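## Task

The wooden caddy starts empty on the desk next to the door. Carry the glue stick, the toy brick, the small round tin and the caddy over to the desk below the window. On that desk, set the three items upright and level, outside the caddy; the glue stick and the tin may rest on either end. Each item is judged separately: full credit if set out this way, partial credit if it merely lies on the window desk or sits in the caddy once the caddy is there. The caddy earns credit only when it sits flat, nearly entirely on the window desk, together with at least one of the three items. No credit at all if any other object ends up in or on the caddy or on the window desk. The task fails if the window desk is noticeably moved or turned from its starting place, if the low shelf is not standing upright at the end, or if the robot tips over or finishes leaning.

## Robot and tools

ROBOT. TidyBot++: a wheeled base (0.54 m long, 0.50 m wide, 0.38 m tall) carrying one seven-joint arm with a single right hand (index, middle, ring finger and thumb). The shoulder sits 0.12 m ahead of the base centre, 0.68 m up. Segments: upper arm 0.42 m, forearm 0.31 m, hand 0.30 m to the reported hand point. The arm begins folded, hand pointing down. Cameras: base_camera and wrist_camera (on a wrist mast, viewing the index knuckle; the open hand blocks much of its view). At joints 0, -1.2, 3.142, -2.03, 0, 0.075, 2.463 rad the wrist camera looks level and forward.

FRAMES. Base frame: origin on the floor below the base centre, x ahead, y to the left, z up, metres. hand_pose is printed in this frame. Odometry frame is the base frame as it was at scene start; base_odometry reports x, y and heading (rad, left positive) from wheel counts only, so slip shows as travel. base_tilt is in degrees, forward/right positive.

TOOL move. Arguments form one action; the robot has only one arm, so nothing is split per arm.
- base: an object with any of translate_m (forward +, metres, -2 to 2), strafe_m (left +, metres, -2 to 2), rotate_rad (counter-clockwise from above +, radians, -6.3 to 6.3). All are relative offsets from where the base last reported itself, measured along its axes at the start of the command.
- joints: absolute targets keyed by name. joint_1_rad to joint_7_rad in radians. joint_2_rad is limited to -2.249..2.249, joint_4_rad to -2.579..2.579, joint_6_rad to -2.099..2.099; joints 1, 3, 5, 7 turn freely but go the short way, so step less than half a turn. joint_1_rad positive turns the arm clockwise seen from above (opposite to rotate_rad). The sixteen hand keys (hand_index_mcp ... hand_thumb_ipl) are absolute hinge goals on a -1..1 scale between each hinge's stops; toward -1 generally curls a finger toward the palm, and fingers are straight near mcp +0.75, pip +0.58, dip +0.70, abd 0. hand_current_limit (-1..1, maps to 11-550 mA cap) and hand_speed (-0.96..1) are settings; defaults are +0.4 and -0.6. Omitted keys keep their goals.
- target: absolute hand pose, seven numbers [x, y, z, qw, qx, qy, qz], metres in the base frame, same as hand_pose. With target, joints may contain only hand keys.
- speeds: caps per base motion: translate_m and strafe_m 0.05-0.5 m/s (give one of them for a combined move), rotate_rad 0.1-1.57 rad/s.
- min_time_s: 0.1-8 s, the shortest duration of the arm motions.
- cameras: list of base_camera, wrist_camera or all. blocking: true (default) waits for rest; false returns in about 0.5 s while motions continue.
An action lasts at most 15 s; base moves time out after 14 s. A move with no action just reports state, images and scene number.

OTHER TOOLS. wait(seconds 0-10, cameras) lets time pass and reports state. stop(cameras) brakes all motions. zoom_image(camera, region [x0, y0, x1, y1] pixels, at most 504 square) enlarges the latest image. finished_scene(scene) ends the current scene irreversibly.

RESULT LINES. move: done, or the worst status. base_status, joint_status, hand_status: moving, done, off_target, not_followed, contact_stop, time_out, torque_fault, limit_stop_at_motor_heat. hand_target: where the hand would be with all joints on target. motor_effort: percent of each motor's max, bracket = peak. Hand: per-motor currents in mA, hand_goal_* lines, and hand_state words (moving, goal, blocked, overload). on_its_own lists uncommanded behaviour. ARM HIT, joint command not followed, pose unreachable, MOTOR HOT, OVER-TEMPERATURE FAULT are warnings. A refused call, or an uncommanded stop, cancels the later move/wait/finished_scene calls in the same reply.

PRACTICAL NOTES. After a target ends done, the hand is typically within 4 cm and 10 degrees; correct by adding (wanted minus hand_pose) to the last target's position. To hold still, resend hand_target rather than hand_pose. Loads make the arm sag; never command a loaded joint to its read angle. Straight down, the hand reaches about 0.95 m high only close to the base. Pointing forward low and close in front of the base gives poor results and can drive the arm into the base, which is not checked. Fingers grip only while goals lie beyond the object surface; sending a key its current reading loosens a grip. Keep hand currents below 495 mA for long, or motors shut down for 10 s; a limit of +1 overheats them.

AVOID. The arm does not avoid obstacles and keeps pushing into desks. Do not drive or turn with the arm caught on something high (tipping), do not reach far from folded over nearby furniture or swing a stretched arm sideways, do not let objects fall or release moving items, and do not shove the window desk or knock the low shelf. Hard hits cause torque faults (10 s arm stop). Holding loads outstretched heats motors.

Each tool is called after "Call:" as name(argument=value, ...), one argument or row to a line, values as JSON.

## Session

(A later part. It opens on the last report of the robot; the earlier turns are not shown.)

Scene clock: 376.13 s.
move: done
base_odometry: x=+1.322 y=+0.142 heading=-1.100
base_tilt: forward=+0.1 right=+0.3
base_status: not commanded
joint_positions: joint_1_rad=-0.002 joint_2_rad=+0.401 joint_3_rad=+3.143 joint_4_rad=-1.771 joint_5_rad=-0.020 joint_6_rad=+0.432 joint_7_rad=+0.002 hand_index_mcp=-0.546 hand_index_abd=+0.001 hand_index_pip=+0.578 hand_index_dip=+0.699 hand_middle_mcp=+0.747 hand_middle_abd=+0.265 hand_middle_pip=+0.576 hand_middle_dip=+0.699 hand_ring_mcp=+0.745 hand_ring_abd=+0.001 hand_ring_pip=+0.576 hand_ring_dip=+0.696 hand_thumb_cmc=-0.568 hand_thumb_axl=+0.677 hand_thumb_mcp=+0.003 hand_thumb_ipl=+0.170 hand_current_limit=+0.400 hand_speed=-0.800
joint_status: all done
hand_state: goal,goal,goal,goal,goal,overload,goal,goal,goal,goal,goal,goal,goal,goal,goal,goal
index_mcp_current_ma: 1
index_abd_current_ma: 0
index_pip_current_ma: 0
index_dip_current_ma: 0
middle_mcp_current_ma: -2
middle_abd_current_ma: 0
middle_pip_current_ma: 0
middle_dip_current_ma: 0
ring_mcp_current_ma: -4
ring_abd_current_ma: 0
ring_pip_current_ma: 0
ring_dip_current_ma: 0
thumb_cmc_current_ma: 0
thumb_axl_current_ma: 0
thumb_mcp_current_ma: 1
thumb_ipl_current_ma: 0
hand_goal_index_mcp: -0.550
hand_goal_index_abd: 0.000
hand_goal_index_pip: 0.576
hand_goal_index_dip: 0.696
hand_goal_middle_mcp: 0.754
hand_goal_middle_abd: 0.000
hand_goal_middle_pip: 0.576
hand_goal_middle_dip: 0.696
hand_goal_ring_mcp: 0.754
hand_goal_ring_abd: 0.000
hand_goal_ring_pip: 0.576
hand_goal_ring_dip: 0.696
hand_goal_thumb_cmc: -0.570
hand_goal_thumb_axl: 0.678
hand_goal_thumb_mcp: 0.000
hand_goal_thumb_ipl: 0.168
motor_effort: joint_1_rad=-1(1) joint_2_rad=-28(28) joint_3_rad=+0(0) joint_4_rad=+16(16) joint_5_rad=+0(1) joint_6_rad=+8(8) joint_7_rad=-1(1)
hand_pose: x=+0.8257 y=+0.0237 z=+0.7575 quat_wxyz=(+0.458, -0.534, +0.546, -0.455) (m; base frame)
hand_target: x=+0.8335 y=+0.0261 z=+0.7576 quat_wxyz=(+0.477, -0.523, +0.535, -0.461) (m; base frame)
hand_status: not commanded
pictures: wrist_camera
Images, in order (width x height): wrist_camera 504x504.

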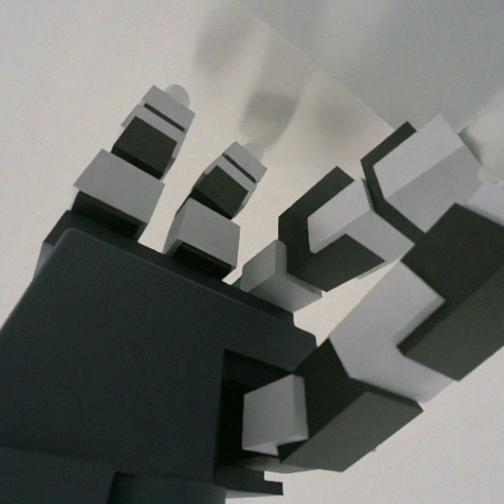

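Call:
move(
  joints={"hand_index_mcp":-0.342,"hand_thumb_mcp":0.226,"joint_2_rad":0.38},
)

Call:
move(
  base={"translate_m":0.03},
  speeds={"translate_m":0.05},
)

Call:
move(
  joints={"joint_2_rad":0.455},
  min_time_s=2,
)

Call:
move(
  joints={"joint_2_rad":0.467},
  min_time_s=1,
)

Call:
move(
  joints={"joint_2_rad":0.479},
  min_time_s=1,
  cameras=["wrist_camera"],
)

Scene clock: 382.77 s.
move: done
base_odometry: x=+1.322 y=+0.142 heading=-1.100
base_tilt: forward=+0.1 right=+0.3
base_status: not commanded
joint_positions: joint_1_rad=-0.002 joint_2_rad=+0.386 joint_3_rad=+3.143 joint_4_rad=-1.771 joint_5_rad=-0.020 joint_6_rad=+0.433 joint_7_rad=+0.002 hand_index_mcp=-0.346 hand_index_abd=+0.001 hand_index_pip=+0.578 hand_index_dip=+0.699 hand_middle_mcp=+0.746 hand_middle_abd=+0.265 hand_middle_pip=+0.576 hand_middle_dip=+0.699 hand_ring_mcp=+0.745 hand_ring_abd=+0.001 hand_ring_pip=+0.576 hand_ring_dip=+0.696 hand_thumb_cmc=-0.568 hand_thumb_axl=+0.677 hand_thumb_mcp=+0.223 hand_thumb_ipl=+0.170 hand_current_limit=+0.400 hand_speed=-0.800
joint_status: all done
hand_state: goal,goal,goal,goal,goal,overload,goal,goal,goal,goal,goal,goal,goal,goal,goal,goal
index_mcp_current_ma: -1
index_abd_current_ma: 0
index_pip_current_ma: 0
index_dip_current_ma: 0
middle_mcp_current_ma: -3
middle_abd_current_ma: 0
middle_pip_current_ma: 0
middle_dip_current_ma: 0
ring_mcp_current_ma: -4
ring_abd_current_ma: 0
ring_pip_current_ma: 0
ring_dip_current_ma: 0
thumb_cmc_current_ma: 0
thumb_axl_current_ma: 0
thumb_mcp_current_ma: -1
thumb_ipl_current_ma: 0
hand_goal_index_mcp: -0.342
hand_goal_index_abd: 0.000
hand_goal_index_pip: 0.576
hand_goal_index_dip: 0.696
hand_goal_middle_mcp: 0.754
hand_goal_middle_abd: 0.000
hand_goal_middle_pip: 0.576
hand_goal_middle_dip: 0.696
hand_goal_ring_mcp: 0.754
hand_goal_ring_abd: 0.000
hand_goal_ring_pip: 0.576
hand_goal_ring_dip: 0.696
hand_goal_thumb_cmc: -0.570
hand_goal_thumb_axl: 0.678
hand_goal_thumb_mcp: 0.226
hand_goal_thumb_ipl: 0.168
motor_effort: joint_1_rad=-1(1) joint_2_rad=-28(30) joint_3_rad=+0(1) joint_4_rad=+16(16) joint_5_rad=+0(1) joint_6_rad=+9(9) joint_7_rad=-1(1)
hand_pose: x=+0.8245 y=+0.0237 z=+0.7684 quat_wxyz=(+0.462, -0.531, +0.543, -0.459) (m; base frame)
hand_target: x=+0.8293 y=+0.0262 z=+0.7896 quat_wxyz=(+0.489, -0.513, +0.524, -0.472) (m; base frame)
hand_status: not commanded
pictures: none

Scene clock: 383.93 s.
move: done
base_odometry: x=+1.335 y=+0.115 heading=-1.100
base_tilt: forward=+0.1 right=+0.3
base_status: done
joint_positions: joint_1_rad=+0.026 joint_2_rad=+0.367 joint_3_rad=+3.144 joint_4_rad=-1.786 joint_5_rad=-0.020 joint_6_rad=+0.433 joint_7_rad=+0.002 hand_index_mcp=-0.345 hand_index_abd=+0.001 hand_index_pip=+0.577 hand_index_dip=+0.698 hand_middle_mcp=+0.720 hand_middle_abd=+0.533 hand_middle_pip=+0.557 hand_middle_dip=+0.686 hand_ring_mcp=+0.745 hand_ring_abd=+0.001 hand_ring_pip=+0.576 hand_ring_dip=+0.696 hand_thumb_cmc=-0.569 hand_thumb_axl=+0.677 hand_thumb_mcp=+0.223 hand_thumb_ipl=+0.170 hand_current_limit=+0.400 hand_speed=-0.800
joint_status: not commanded
hand_state: goal,goal,goal,goal,blocked,overload,goal,goal,goal,goal,goal,goal,goal,goal,goal,goal
index_mcp_current_ma: -1
index_abd_current_ma: 0
index_pip_current_ma: 0
index_dip_current_ma: 0
middle_mcp_current_ma: -35
middle_abd_current_ma: 0
middle_pip_current_ma: -11
middle_dip_current_ma: -4
ring_mcp_current_ma: -4
ring_abd_current_ma: 0
ring_pip_current_ma: 0
ring_dip_current_ma: 0
thumb_cmc_current_ma: 0
thumb_axl_current_ma: 0
thumb_mcp_current_ma: -1
thumb_ipl_current_ma: 0
hand_goal_index_mcp: -0.342
hand_goal_index_abd: 0.000
hand_goal_index_pip: 0.576
hand_goal_index_dip: 0.696
hand_goal_middle_mcp: 0.754
hand_goal_middle_abd: 0.000
hand_goal_middle_pip: 0.576
hand_goal_middle_dip: 0.696
hand_goal_ring_mcp: 0.754
hand_goal_ring_abd: 0.000
hand_goal_ring_pip: 0.576
hand_goal_ring_dip: 0.696
hand_goal_thumb_cmc: -0.570
hand_goal_thumb_axl: 0.678
hand_goal_thumb_mcp: 0.226
hand_goal_thumb_ipl: 0.168
motor_effort: joint_1_rad=-3(7) joint_2_rad=-25(28) joint_3_rad=-3(5) joint_4_rad=+17(20) joint_5_rad=+1(2) joint_6_rad=+9(10) joint_7_rad=-1(2)
hand_pose: x=+0.8187 y=+0.0029 z=+0.7729 quat_wxyz=(+0.456, -0.522, +0.550, -0.467) (m; base frame)
hand_target: x=+0.8293 y=+0.0262 z=+0.7896 quat_wxyz=(+0.489, -0.513, +0.524, -0.472) (m; base frame)
hand_status: not commanded
pictures: none

Scene clock: 386.20 s.
move: done
base_odometry: x=+1.335 y=+0.115 heading=-1.100
base_tilt: forward=+0.1 right=+0.3
base_status: not commanded
joint_positions: joint_1_rad=+0.032 joint_2_rad=+0.379 joint_3_rad=+3.144 joint_4_rad=-1.786 joint_5_rad=-0.020 joint_6_rad=+0.438 joint_7_rad=+0.000 hand_index_mcp=-0.350 hand_index_abd=+0.009 hand_index_pip=+0.575 hand_index_dip=+0.698 hand_middle_mcp=+0.743 hand_middle_abd=+0.589 hand_middle_pip=+0.573 hand_middle_dip=+0.696 hand_ring_mcp=+0.745 hand_ring_abd=+0.001 hand_ring_pip=+0.576 hand_ring_dip=+0.696 hand_thumb_cmc=-0.569 hand_thumb_axl=+0.677 hand_thumb_mcp=+0.223 hand_thumb_ipl=+0.170 hand_current_limit=+0.400 hand_speed=-0.800
joint_status: all done
hand_state: goal,goal,goal,goal,goal,overload,goal,goal,goal,goal,goal,goal,goal,goal,goal,goal
index_mcp_current_ma: -3
index_abd_current_ma: 2
index_pip_current_ma: 0
index_dip_current_ma: 0
middle_mcp_current_ma: -5
middle_abd_current_ma: 0
middle_pip_current_ma: 0
middle_dip_current_ma: 0
ring_mcp_current_ma: -4
ring_abd_current_ma: 0
ring_pip_current_ma: 0
ring_dip_current_ma: 0
thumb_cmc_current_ma: 0
thumb_axl_current_ma: 0
thumb_mcp_current_ma: -1
thumb_ipl_current_ma: 0
hand_goal_index_mcp: -0.342
hand_goal_index_abd: 0.000
hand_goal_index_pip: 0.576
hand_goal_index_dip: 0.696
hand_goal_middle_mcp: 0.754
hand_goal_middle_abd: 0.000
hand_goal_middle_pip: 0.576
hand_goal_middle_dip: 0.696
hand_goal_ring_mcp: 0.754
hand_goal_ring_abd: 0.000
hand_goal_ring_pip: 0.576
hand_goal_ring_dip: 0.696
hand_goal_thumb_cmc: -0.570
hand_goal_thumb_axl: 0.678
hand_goal_thumb_mcp: 0.226
hand_goal_thumb_ipl: 0.168
motor_effort: joint_1_rad=-8(8) joint_2_rad=-20(26) joint_3_rad=-6(6) joint_4_rad=+16(18) joint_5_rad=+3(3) joint_6_rad=+7(9) joint_7_rad=-1(1)
hand_pose: x=+0.8204 y=-0.0007 z=+0.7664 quat_wxyz=(+0.453, -0.521, +0.553, -0.466) (m; base frame)
hand_target: x=+0.8354 y=+0.0261 z=+0.7361 quat_wxyz=(+0.469, -0.530, +0.542, -0.453) (m; base frame)
hand_status: not commanded
pictures: none

Scene clock: 387.47 s.
move: done
base_odometry: x=+1.335 y=+0.115 heading=-1.100
base_tilt: forward=+0.1 right=+0.3
base_status: not commanded
joint_positions: joint_1_rad=+0.033 joint_2_rad=+0.382 joint_3_rad=+3.144 joint_4_rad=-1.786 joint_5_rad=-0.020 joint_6_rad=+0.444 joint_7_rad=-0.002 hand_index_mcp=-0.356 hand_index_abd=+0.018 hand_index_pip=+0.572 hand_index_dip=+0.698 hand_middle_mcp=+0.741 hand_middle_abd=+0.603 hand_middle_pip=+0.572 hand_middle_dip=+0.696 hand_ring_mcp=+0.745 hand_ring_abd=+0.001 hand_ring_pip=+0.576 hand_ring_dip=+0.696 hand_thumb_cmc=-0.569 hand_thumb_axl=+0.677 hand_thumb_mcp=+0.223 hand_thumb_ipl=+0.170 hand_current_limit=+0.400 hand_speed=-0.800
joint_status: all done
hand_state: goal,goal,goal,goal,goal,overload,goal,goal,goal,goal,goal,goal,goal,goal,goal,goal
index_mcp_current_ma: -8
index_abd_current_ma: 8
index_pip_current_ma: -1
index_dip_current_ma: 0
middle_mcp_current_ma: -7
middle_abd_current_ma: 0
middle_pip_current_ma: -1
middle_dip_current_ma: 0
ring_mcp_current_ma: -4
ring_abd_current_ma: 0
ring_pip_current_ma: 0
ring_dip_current_ma: 0
thumb_cmc_current_ma: 0
thumb_axl_current_ma: 0
thumb_mcp_current_ma: -1
thumb_ipl_current_ma: 0
hand_goal_index_mcp: -0.342
hand_goal_index_abd: 0.000
hand_goal_index_pip: 0.576
hand_goal_index_dip: 0.696
hand_goal_middle_mcp: 0.754
hand_goal_middle_abd: 0.000
hand_goal_middle_pip: 0.576
hand_goal_middle_dip: 0.696
hand_goal_ring_mcp: 0.754
hand_goal_ring_abd: 0.000
hand_goal_ring_pip: 0.576
hand_goal_ring_dip: 0.696
hand_goal_thumb_cmc: -0.570
hand_goal_thumb_axl: 0.678
hand_goal_thumb_mcp: 0.226
hand_goal_thumb_ipl: 0.168
motor_effort: joint_1_rad=-8(8) joint_2_rad=-19(21) joint_3_rad=-6(7) joint_4_rad=+15(17) joint_5_rad=+3(4) joint_6_rad=+6(7) joint_7_rad=+0(1)
hand_pose: x=+0.8214 y=-0.0015 z=+0.7661 quat_wxyz=(+0.454, -0.520, +0.553, -0.466) (m; base frame)
hand_target: x=+0.8360 y=+0.0261 z=+0.7275 quat_wxyz=(+0.466, -0.533, +0.545, -0.449) (m; base frame)
hand_status: not commanded
pictures: none

Scene clock: 388.73 s.
move: done
base_odometry: x=+1.335 y=+0.115 heading=-1.100
base_tilt: forward=+0.1 right=+0.3
base_status: not commanded
joint_positions: joint_1_rad=+0.034 joint_2_rad=+0.385 joint_3_rad=+3.144 joint_4_rad=-1.786 joint_5_rad=-0.020 joint_6_rad=+0.450 joint_7_rad=-0.005 hand_index_mcp=-0.363 hand_index_abd=+0.027 hand_index_pip=+0.569 hand_index_dip=+0.698 hand_middle_mcp=+0.739 hand_middle_abd=+0.617 hand_middle_pip=+0.570 hand_middle_dip=+0.695 hand_ring_mcp=+0.745 hand_ring_abd=+0.001 hand_ring_pip=+0.576 hand_ring_dip=+0.696 hand_thumb_cmc=-0.569 hand_thumb_axl=+0.677 hand_thumb_mcp=+0.223 hand_thumb_ipl=+0.170 hand_current_limit=+0.400 hand_speed=-0.800
joint_status: all done
hand_state: blocked,blocked,goal,goal,goal,overload,goal,goal,goal,goal,goal,goal,goal,goal,goal,goal
index_mcp_current_ma: -15
index_abd_current_ma: 17
index_pip_current_ma: -2
index_dip_current_ma: 0
middle_mcp_current_ma: -8
middle_abd_current_ma: 0
middle_pip_current_ma: -1
middle_dip_current_ma: 0
ring_mcp_current_ma: -4
ring_abd_current_ma: 0
ring_pip_current_ma: 0
ring_dip_current_ma: 0
thumb_cmc_current_ma: 0
thumb_axl_current_ma: 0
thumb_mcp_current_ma: -1
thumb_ipl_current_ma: 0
hand_goal_index_mcp: -0.342
hand_goal_index_abd: 0.000
hand_goal_index_pip: 0.576
hand_goal_index_dip: 0.696
hand_goal_middle_mcp: 0.754
hand_goal_middle_abd: 0.000
hand_goal_middle_pip: 0.576
hand_goal_middle_dip: 0.696
hand_goal_ring_mcp: 0.754
hand_goal_ring_abd: 0.000
hand_goal_ring_pip: 0.576
hand_goal_ring_dip: 0.696
hand_goal_thumb_cmc: -0.570
hand_goal_thumb_axl: 0.678
hand_goal_thumb_mcp: 0.226
hand_goal_thumb_ipl: 0.168
motor_effort: joint_1_rad=-8(8) joint_2_rad=-17(18) joint_3_rad=-6(7) joint_4_rad=+15(16) joint_5_rad=+4(4) joint_6_rad=+5(6) joint_7_rad=+0(1)
hand_pose: x=+0.8226 y=-0.0024 z=+0.7657 quat_wxyz=(+0.455, -0.518, +0.554, -0.467) (m; base frame)
hand_target: x=+0.8365 y=+0.0261 z=+0.7189 quat_wxyz=(+0.463, -0.535, +0.548, -0.446) (m; base frame)
hand_status: not commanded
pictures: wrist_camera
Images, in order (width x height): wrist_camera 504x504.

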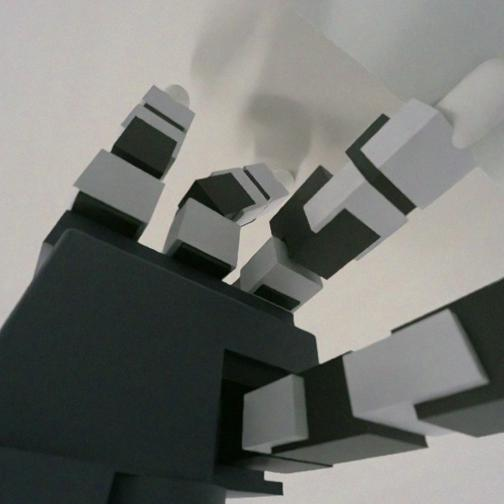

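Call:
move(
  joints={"joint_2_rad":0.3},
)

Call:
move(
  base={"translate_m":-0.03},
  joints={"joint_2_rad":-0.1,"joint_6_rad":0.0},
)

Call:
move(
  joints={"joint_1_rad":-0.45,"joint_2_rad":-0.35,"joint_4_rad":-1.75,"joint_6_rad":-0.5,"joint_7_rad":2.46,"hand_index_mcp":0.754,"hand_thumb_cmc":1.0},
  cameras=["wrist_camera"],
)

Call:
zoom_image(
  camera="wrist_camera",
  region=[280, 120, 504, 344],
)

Scene clock: 395.77 s.
move: done
base_odometry: x=+1.335 y=+0.115 heading=-1.100
base_tilt: forward=+0.1 right=+0.3
base_status: not commanded
joint_positions: joint_1_rad=+0.028 joint_2_rad=+0.307 joint_3_rad=+3.142 joint_4_rad=-1.785 joint_5_rad=-0.020 joint_6_rad=+0.450 joint_7_rad=-0.005 hand_index_mcp=-0.347 hand_index_abd=-0.003 hand_index_pip=+0.573 hand_index_dip=+0.694 hand_middle_mcp=+0.735 hand_middle_abd=+0.561 hand_middle_pip=+0.569 hand_middle_dip=+0.692 hand_ring_mcp=+0.745 hand_ring_abd=+0.001 hand_ring_pip=+0.576 hand_ring_dip=+0.696 hand_thumb_cmc=-0.569 hand_thumb_axl=+0.677 hand_thumb_mcp=+0.223 hand_thumb_ipl=+0.170 hand_current_limit=+0.400 hand_speed=-0.800
joint_status: all done
hand_state: goal,goal,goal,goal,goal,overload,goal,goal,goal,goal,goal,goal,goal,goal,goal,goal
index_mcp_current_ma: -1
index_abd_current_ma: 0
index_pip_current_ma: -1
index_dip_current_ma: 0
middle_mcp_current_ma: -13
middle_abd_current_ma: 0
middle_pip_current_ma: -2
middle_dip_current_ma: -1
ring_mcp_current_ma: -4
ring_abd_current_ma: 0
ring_pip_current_ma: 0
ring_dip_current_ma: 0
thumb_cmc_current_ma: 0
thumb_axl_current_ma: 0
thumb_mcp_current_ma: -1
thumb_ipl_current_ma: 0
hand_goal_index_mcp: -0.342
hand_goal_index_abd: 0.000
hand_goal_index_pip: 0.576
hand_goal_index_dip: 0.696
hand_goal_middle_mcp: 0.754
hand_goal_middle_abd: 0.000
hand_goal_middle_pip: 0.576
hand_goal_middle_dip: 0.696
hand_goal_ring_mcp: 0.754
hand_goal_ring_abd: 0.000
hand_goal_ring_pip: 0.576
hand_goal_ring_dip: 0.696
hand_goal_thumb_cmc: -0.570
hand_goal_thumb_axl: 0.678
hand_goal_thumb_mcp: 0.226
hand_goal_thumb_ipl: 0.168
motor_effort: joint_1_rad=-1(9) joint_2_rad=-25(29) joint_3_rad=+0(6) joint_4_rad=+16(19) joint_5_rad=+0(4) joint_6_rad=+8(11) joint_7_rad=+0(2)
hand_pose: x=+0.8140 y=+0.0034 z=+0.8210 quat_wxyz=(+0.478, -0.502, +0.533, -0.486) (m; base frame)
hand_target: x=+0.8184 y=+0.0263 z=+0.8460 quat_wxyz=(+0.509, -0.494, +0.504, -0.493) (m; base frame)
hand_status: not commanded
pictures: none

Scene clock: 397.63 s.
move: done
base_odometry: x=+1.322 y=+0.142 heading=-1.100
base_tilt: forward=+0.1 right=+0.3
base_status: done
joint_positions: joint_1_rad=+0.028 joint_2_rad=-0.096 joint_3_rad=+3.142 joint_4_rad=-1.785 joint_5_rad=-0.020 joint_6_rad=+0.095 joint_7_rad=-0.005 hand_index_mcp=-0.347 hand_index_abd=-0.003 hand_index_pip=+0.573 hand_index_dip=+0.694 hand_middle_mcp=+0.735 hand_middle_abd=+0.561 hand_middle_pip=+0.569 hand_middle_dip=+0.692 hand_ring_mcp=+0.744 hand_ring_abd=+0.001 hand_ring_pip=+0.576 hand_ring_dip=+0.696 hand_thumb_cmc=-0.569 hand_thumb_axl=+0.677 hand_thumb_mcp=+0.224 hand_thumb_ipl=+0.170 hand_current_limit=+0.400 hand_speed=-0.800
joint_status: all done
hand_state: goal,goal,goal,goal,goal,overload,goal,goal,goal,goal,goal,goal,goal,goal,goal,goal
index_mcp_current_ma: -1
index_abd_current_ma: 0
index_pip_current_ma: 0
index_dip_current_ma: 0
middle_mcp_current_ma: -13
middle_abd_current_ma: 0
middle_pip_current_ma: -2
middle_dip_current_ma: -1
ring_mcp_current_ma: -4
ring_abd_current_ma: 0
ring_pip_current_ma: 0
ring_dip_current_ma: 0
thumb_cmc_current_ma: 0
thumb_axl_current_ma: 0
thumb_mcp_current_ma: 0
thumb_ipl_current_ma: 0
hand_goal_index_mcp: -0.342
hand_goal_index_abd: 0.000
hand_goal_index_pip: 0.576
hand_goal_index_dip: 0.696
hand_goal_middle_mcp: 0.754
hand_goal_middle_abd: 0.000
hand_goal_middle_pip: 0.576
hand_goal_middle_dip: 0.696
hand_goal_ring_mcp: 0.754
hand_goal_ring_abd: 0.000
hand_goal_ring_pip: 0.576
hand_goal_ring_dip: 0.696
hand_goal_thumb_cmc: -0.570
hand_goal_thumb_axl: 0.678
hand_goal_thumb_mcp: 0.226
hand_goal_thumb_ipl: 0.168
motor_effort: joint_1_rad=+0(3) joint_2_rad=-15(28) joint_3_rad=+0(1) joint_4_rad=+18(18) joint_5_rad=+0(1) joint_6_rad=+8(10) joint_7_rad=-1(1)
hand_pose: x=+0.6907 y=+0.0092 z=+0.9724 quat_wxyz=(+0.493, -0.491, +0.520, -0.496) (m; base frame)
hand_target: x=+0.6789 y=+0.0246 z=+0.9457 quat_wxyz=(+0.474, -0.522, +0.534, -0.467) (m; base frame)
hand_status: not commanded
pictures: none

Scene clock: 400.60 s.
move: off_target
base_odometry: x=+1.322 y=+0.142 heading=-1.100
base_tilt: forward=+0.1 right=+0.3
base_status: not commanded
joint_positions: joint_1_rad=-0.429 joint_2_rad=-0.340 joint_3_rad=+3.142 joint_4_rad=-1.766 joint_5_rad=-0.020 joint_6_rad=-0.406 joint_7_rad=+2.415 hand_index_mcp=+0.543 hand_index_abd=+0.002 hand_index_pip=+0.552 hand_index_dip=+0.694 hand_middle_mcp=+0.837 hand_middle_abd=+0.428 hand_middle_pip=+0.615 hand_middle_dip=+0.698 hand_ring_mcp=+0.759 hand_ring_abd=+0.001 hand_ring_pip=+0.576 hand_ring_dip=+0.696 hand_thumb_cmc=+1.000 hand_thumb_axl=+0.677 hand_thumb_mcp=+0.224 hand_thumb_ipl=+0.170 hand_current_limit=+0.400 hand_speed=-0.800
joint_status: hand_index_mcp off_target (ended at +0.543, target +0.754); the others done
hand_state: blocked,goal,blocked,goal,blocked,overload,blocked,goal,goal,goal,goal,goal,goal,goal,goal,goal
index_mcp_current_ma: -385
index_abd_current_ma: 0
index_pip_current_ma: -17
index_dip_current_ma: 0
middle_mcp_current_ma: 161
middle_abd_current_ma: 0
middle_pip_current_ma: 40
middle_dip_current_ma: 0
ring_mcp_current_ma: 1
ring_abd_current_ma: 0
ring_pip_current_ma: 0
ring_dip_current_ma: 0
thumb_cmc_current_ma: 0
thumb_axl_current_ma: 0
thumb_mcp_current_ma: 0
thumb_ipl_current_ma: 0
hand_goal_index_mcp: 0.754
hand_goal_index_abd: 0.000
hand_goal_index_pip: 0.576
hand_goal_index_dip: 0.696
hand_goal_middle_mcp: 0.754
hand_goal_middle_abd: 0.000
hand_goal_middle_pip: 0.576
hand_goal_middle_dip: 0.696
hand_goal_ring_mcp: 0.754
hand_goal_ring_abd: 0.000
hand_goal_ring_pip: 0.576
hand_goal_ring_dip: 0.696
hand_goal_thumb_cmc: 1.000
hand_goal_thumb_axl: 0.678
hand_goal_thumb_mcp: 0.226
hand_goal_thumb_ipl: 0.168
motor_effort: joint_1_rad=-1(2) joint_2_rad=-7(16) joint_3_rad=+1(2) joint_4_rad=+18(19) joint_5_rad=+0(1) joint_6_rad=+8(10) joint_7_rad=-1(1)
hand_pose: x=+0.5802 y=+0.1328 z=+1.0912 quat_wxyz=(-0.117, -0.641, -0.467, -0.598) (m; base frame)
hand_target: x=+0.5686 y=+0.1449 z=+1.0836 quat_wxyz=(-0.134, -0.632, -0.513, -0.566) (m; base frame)
hand_status: not commanded
pictures: wrist_camera
Images, in order (width x height): wrist_camera 504x504.

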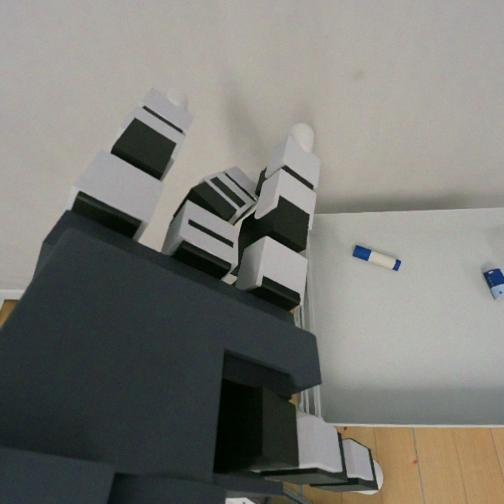

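Scaled by 2.250 from the camera's 504x504 image, which has a finer 720x720 frame.

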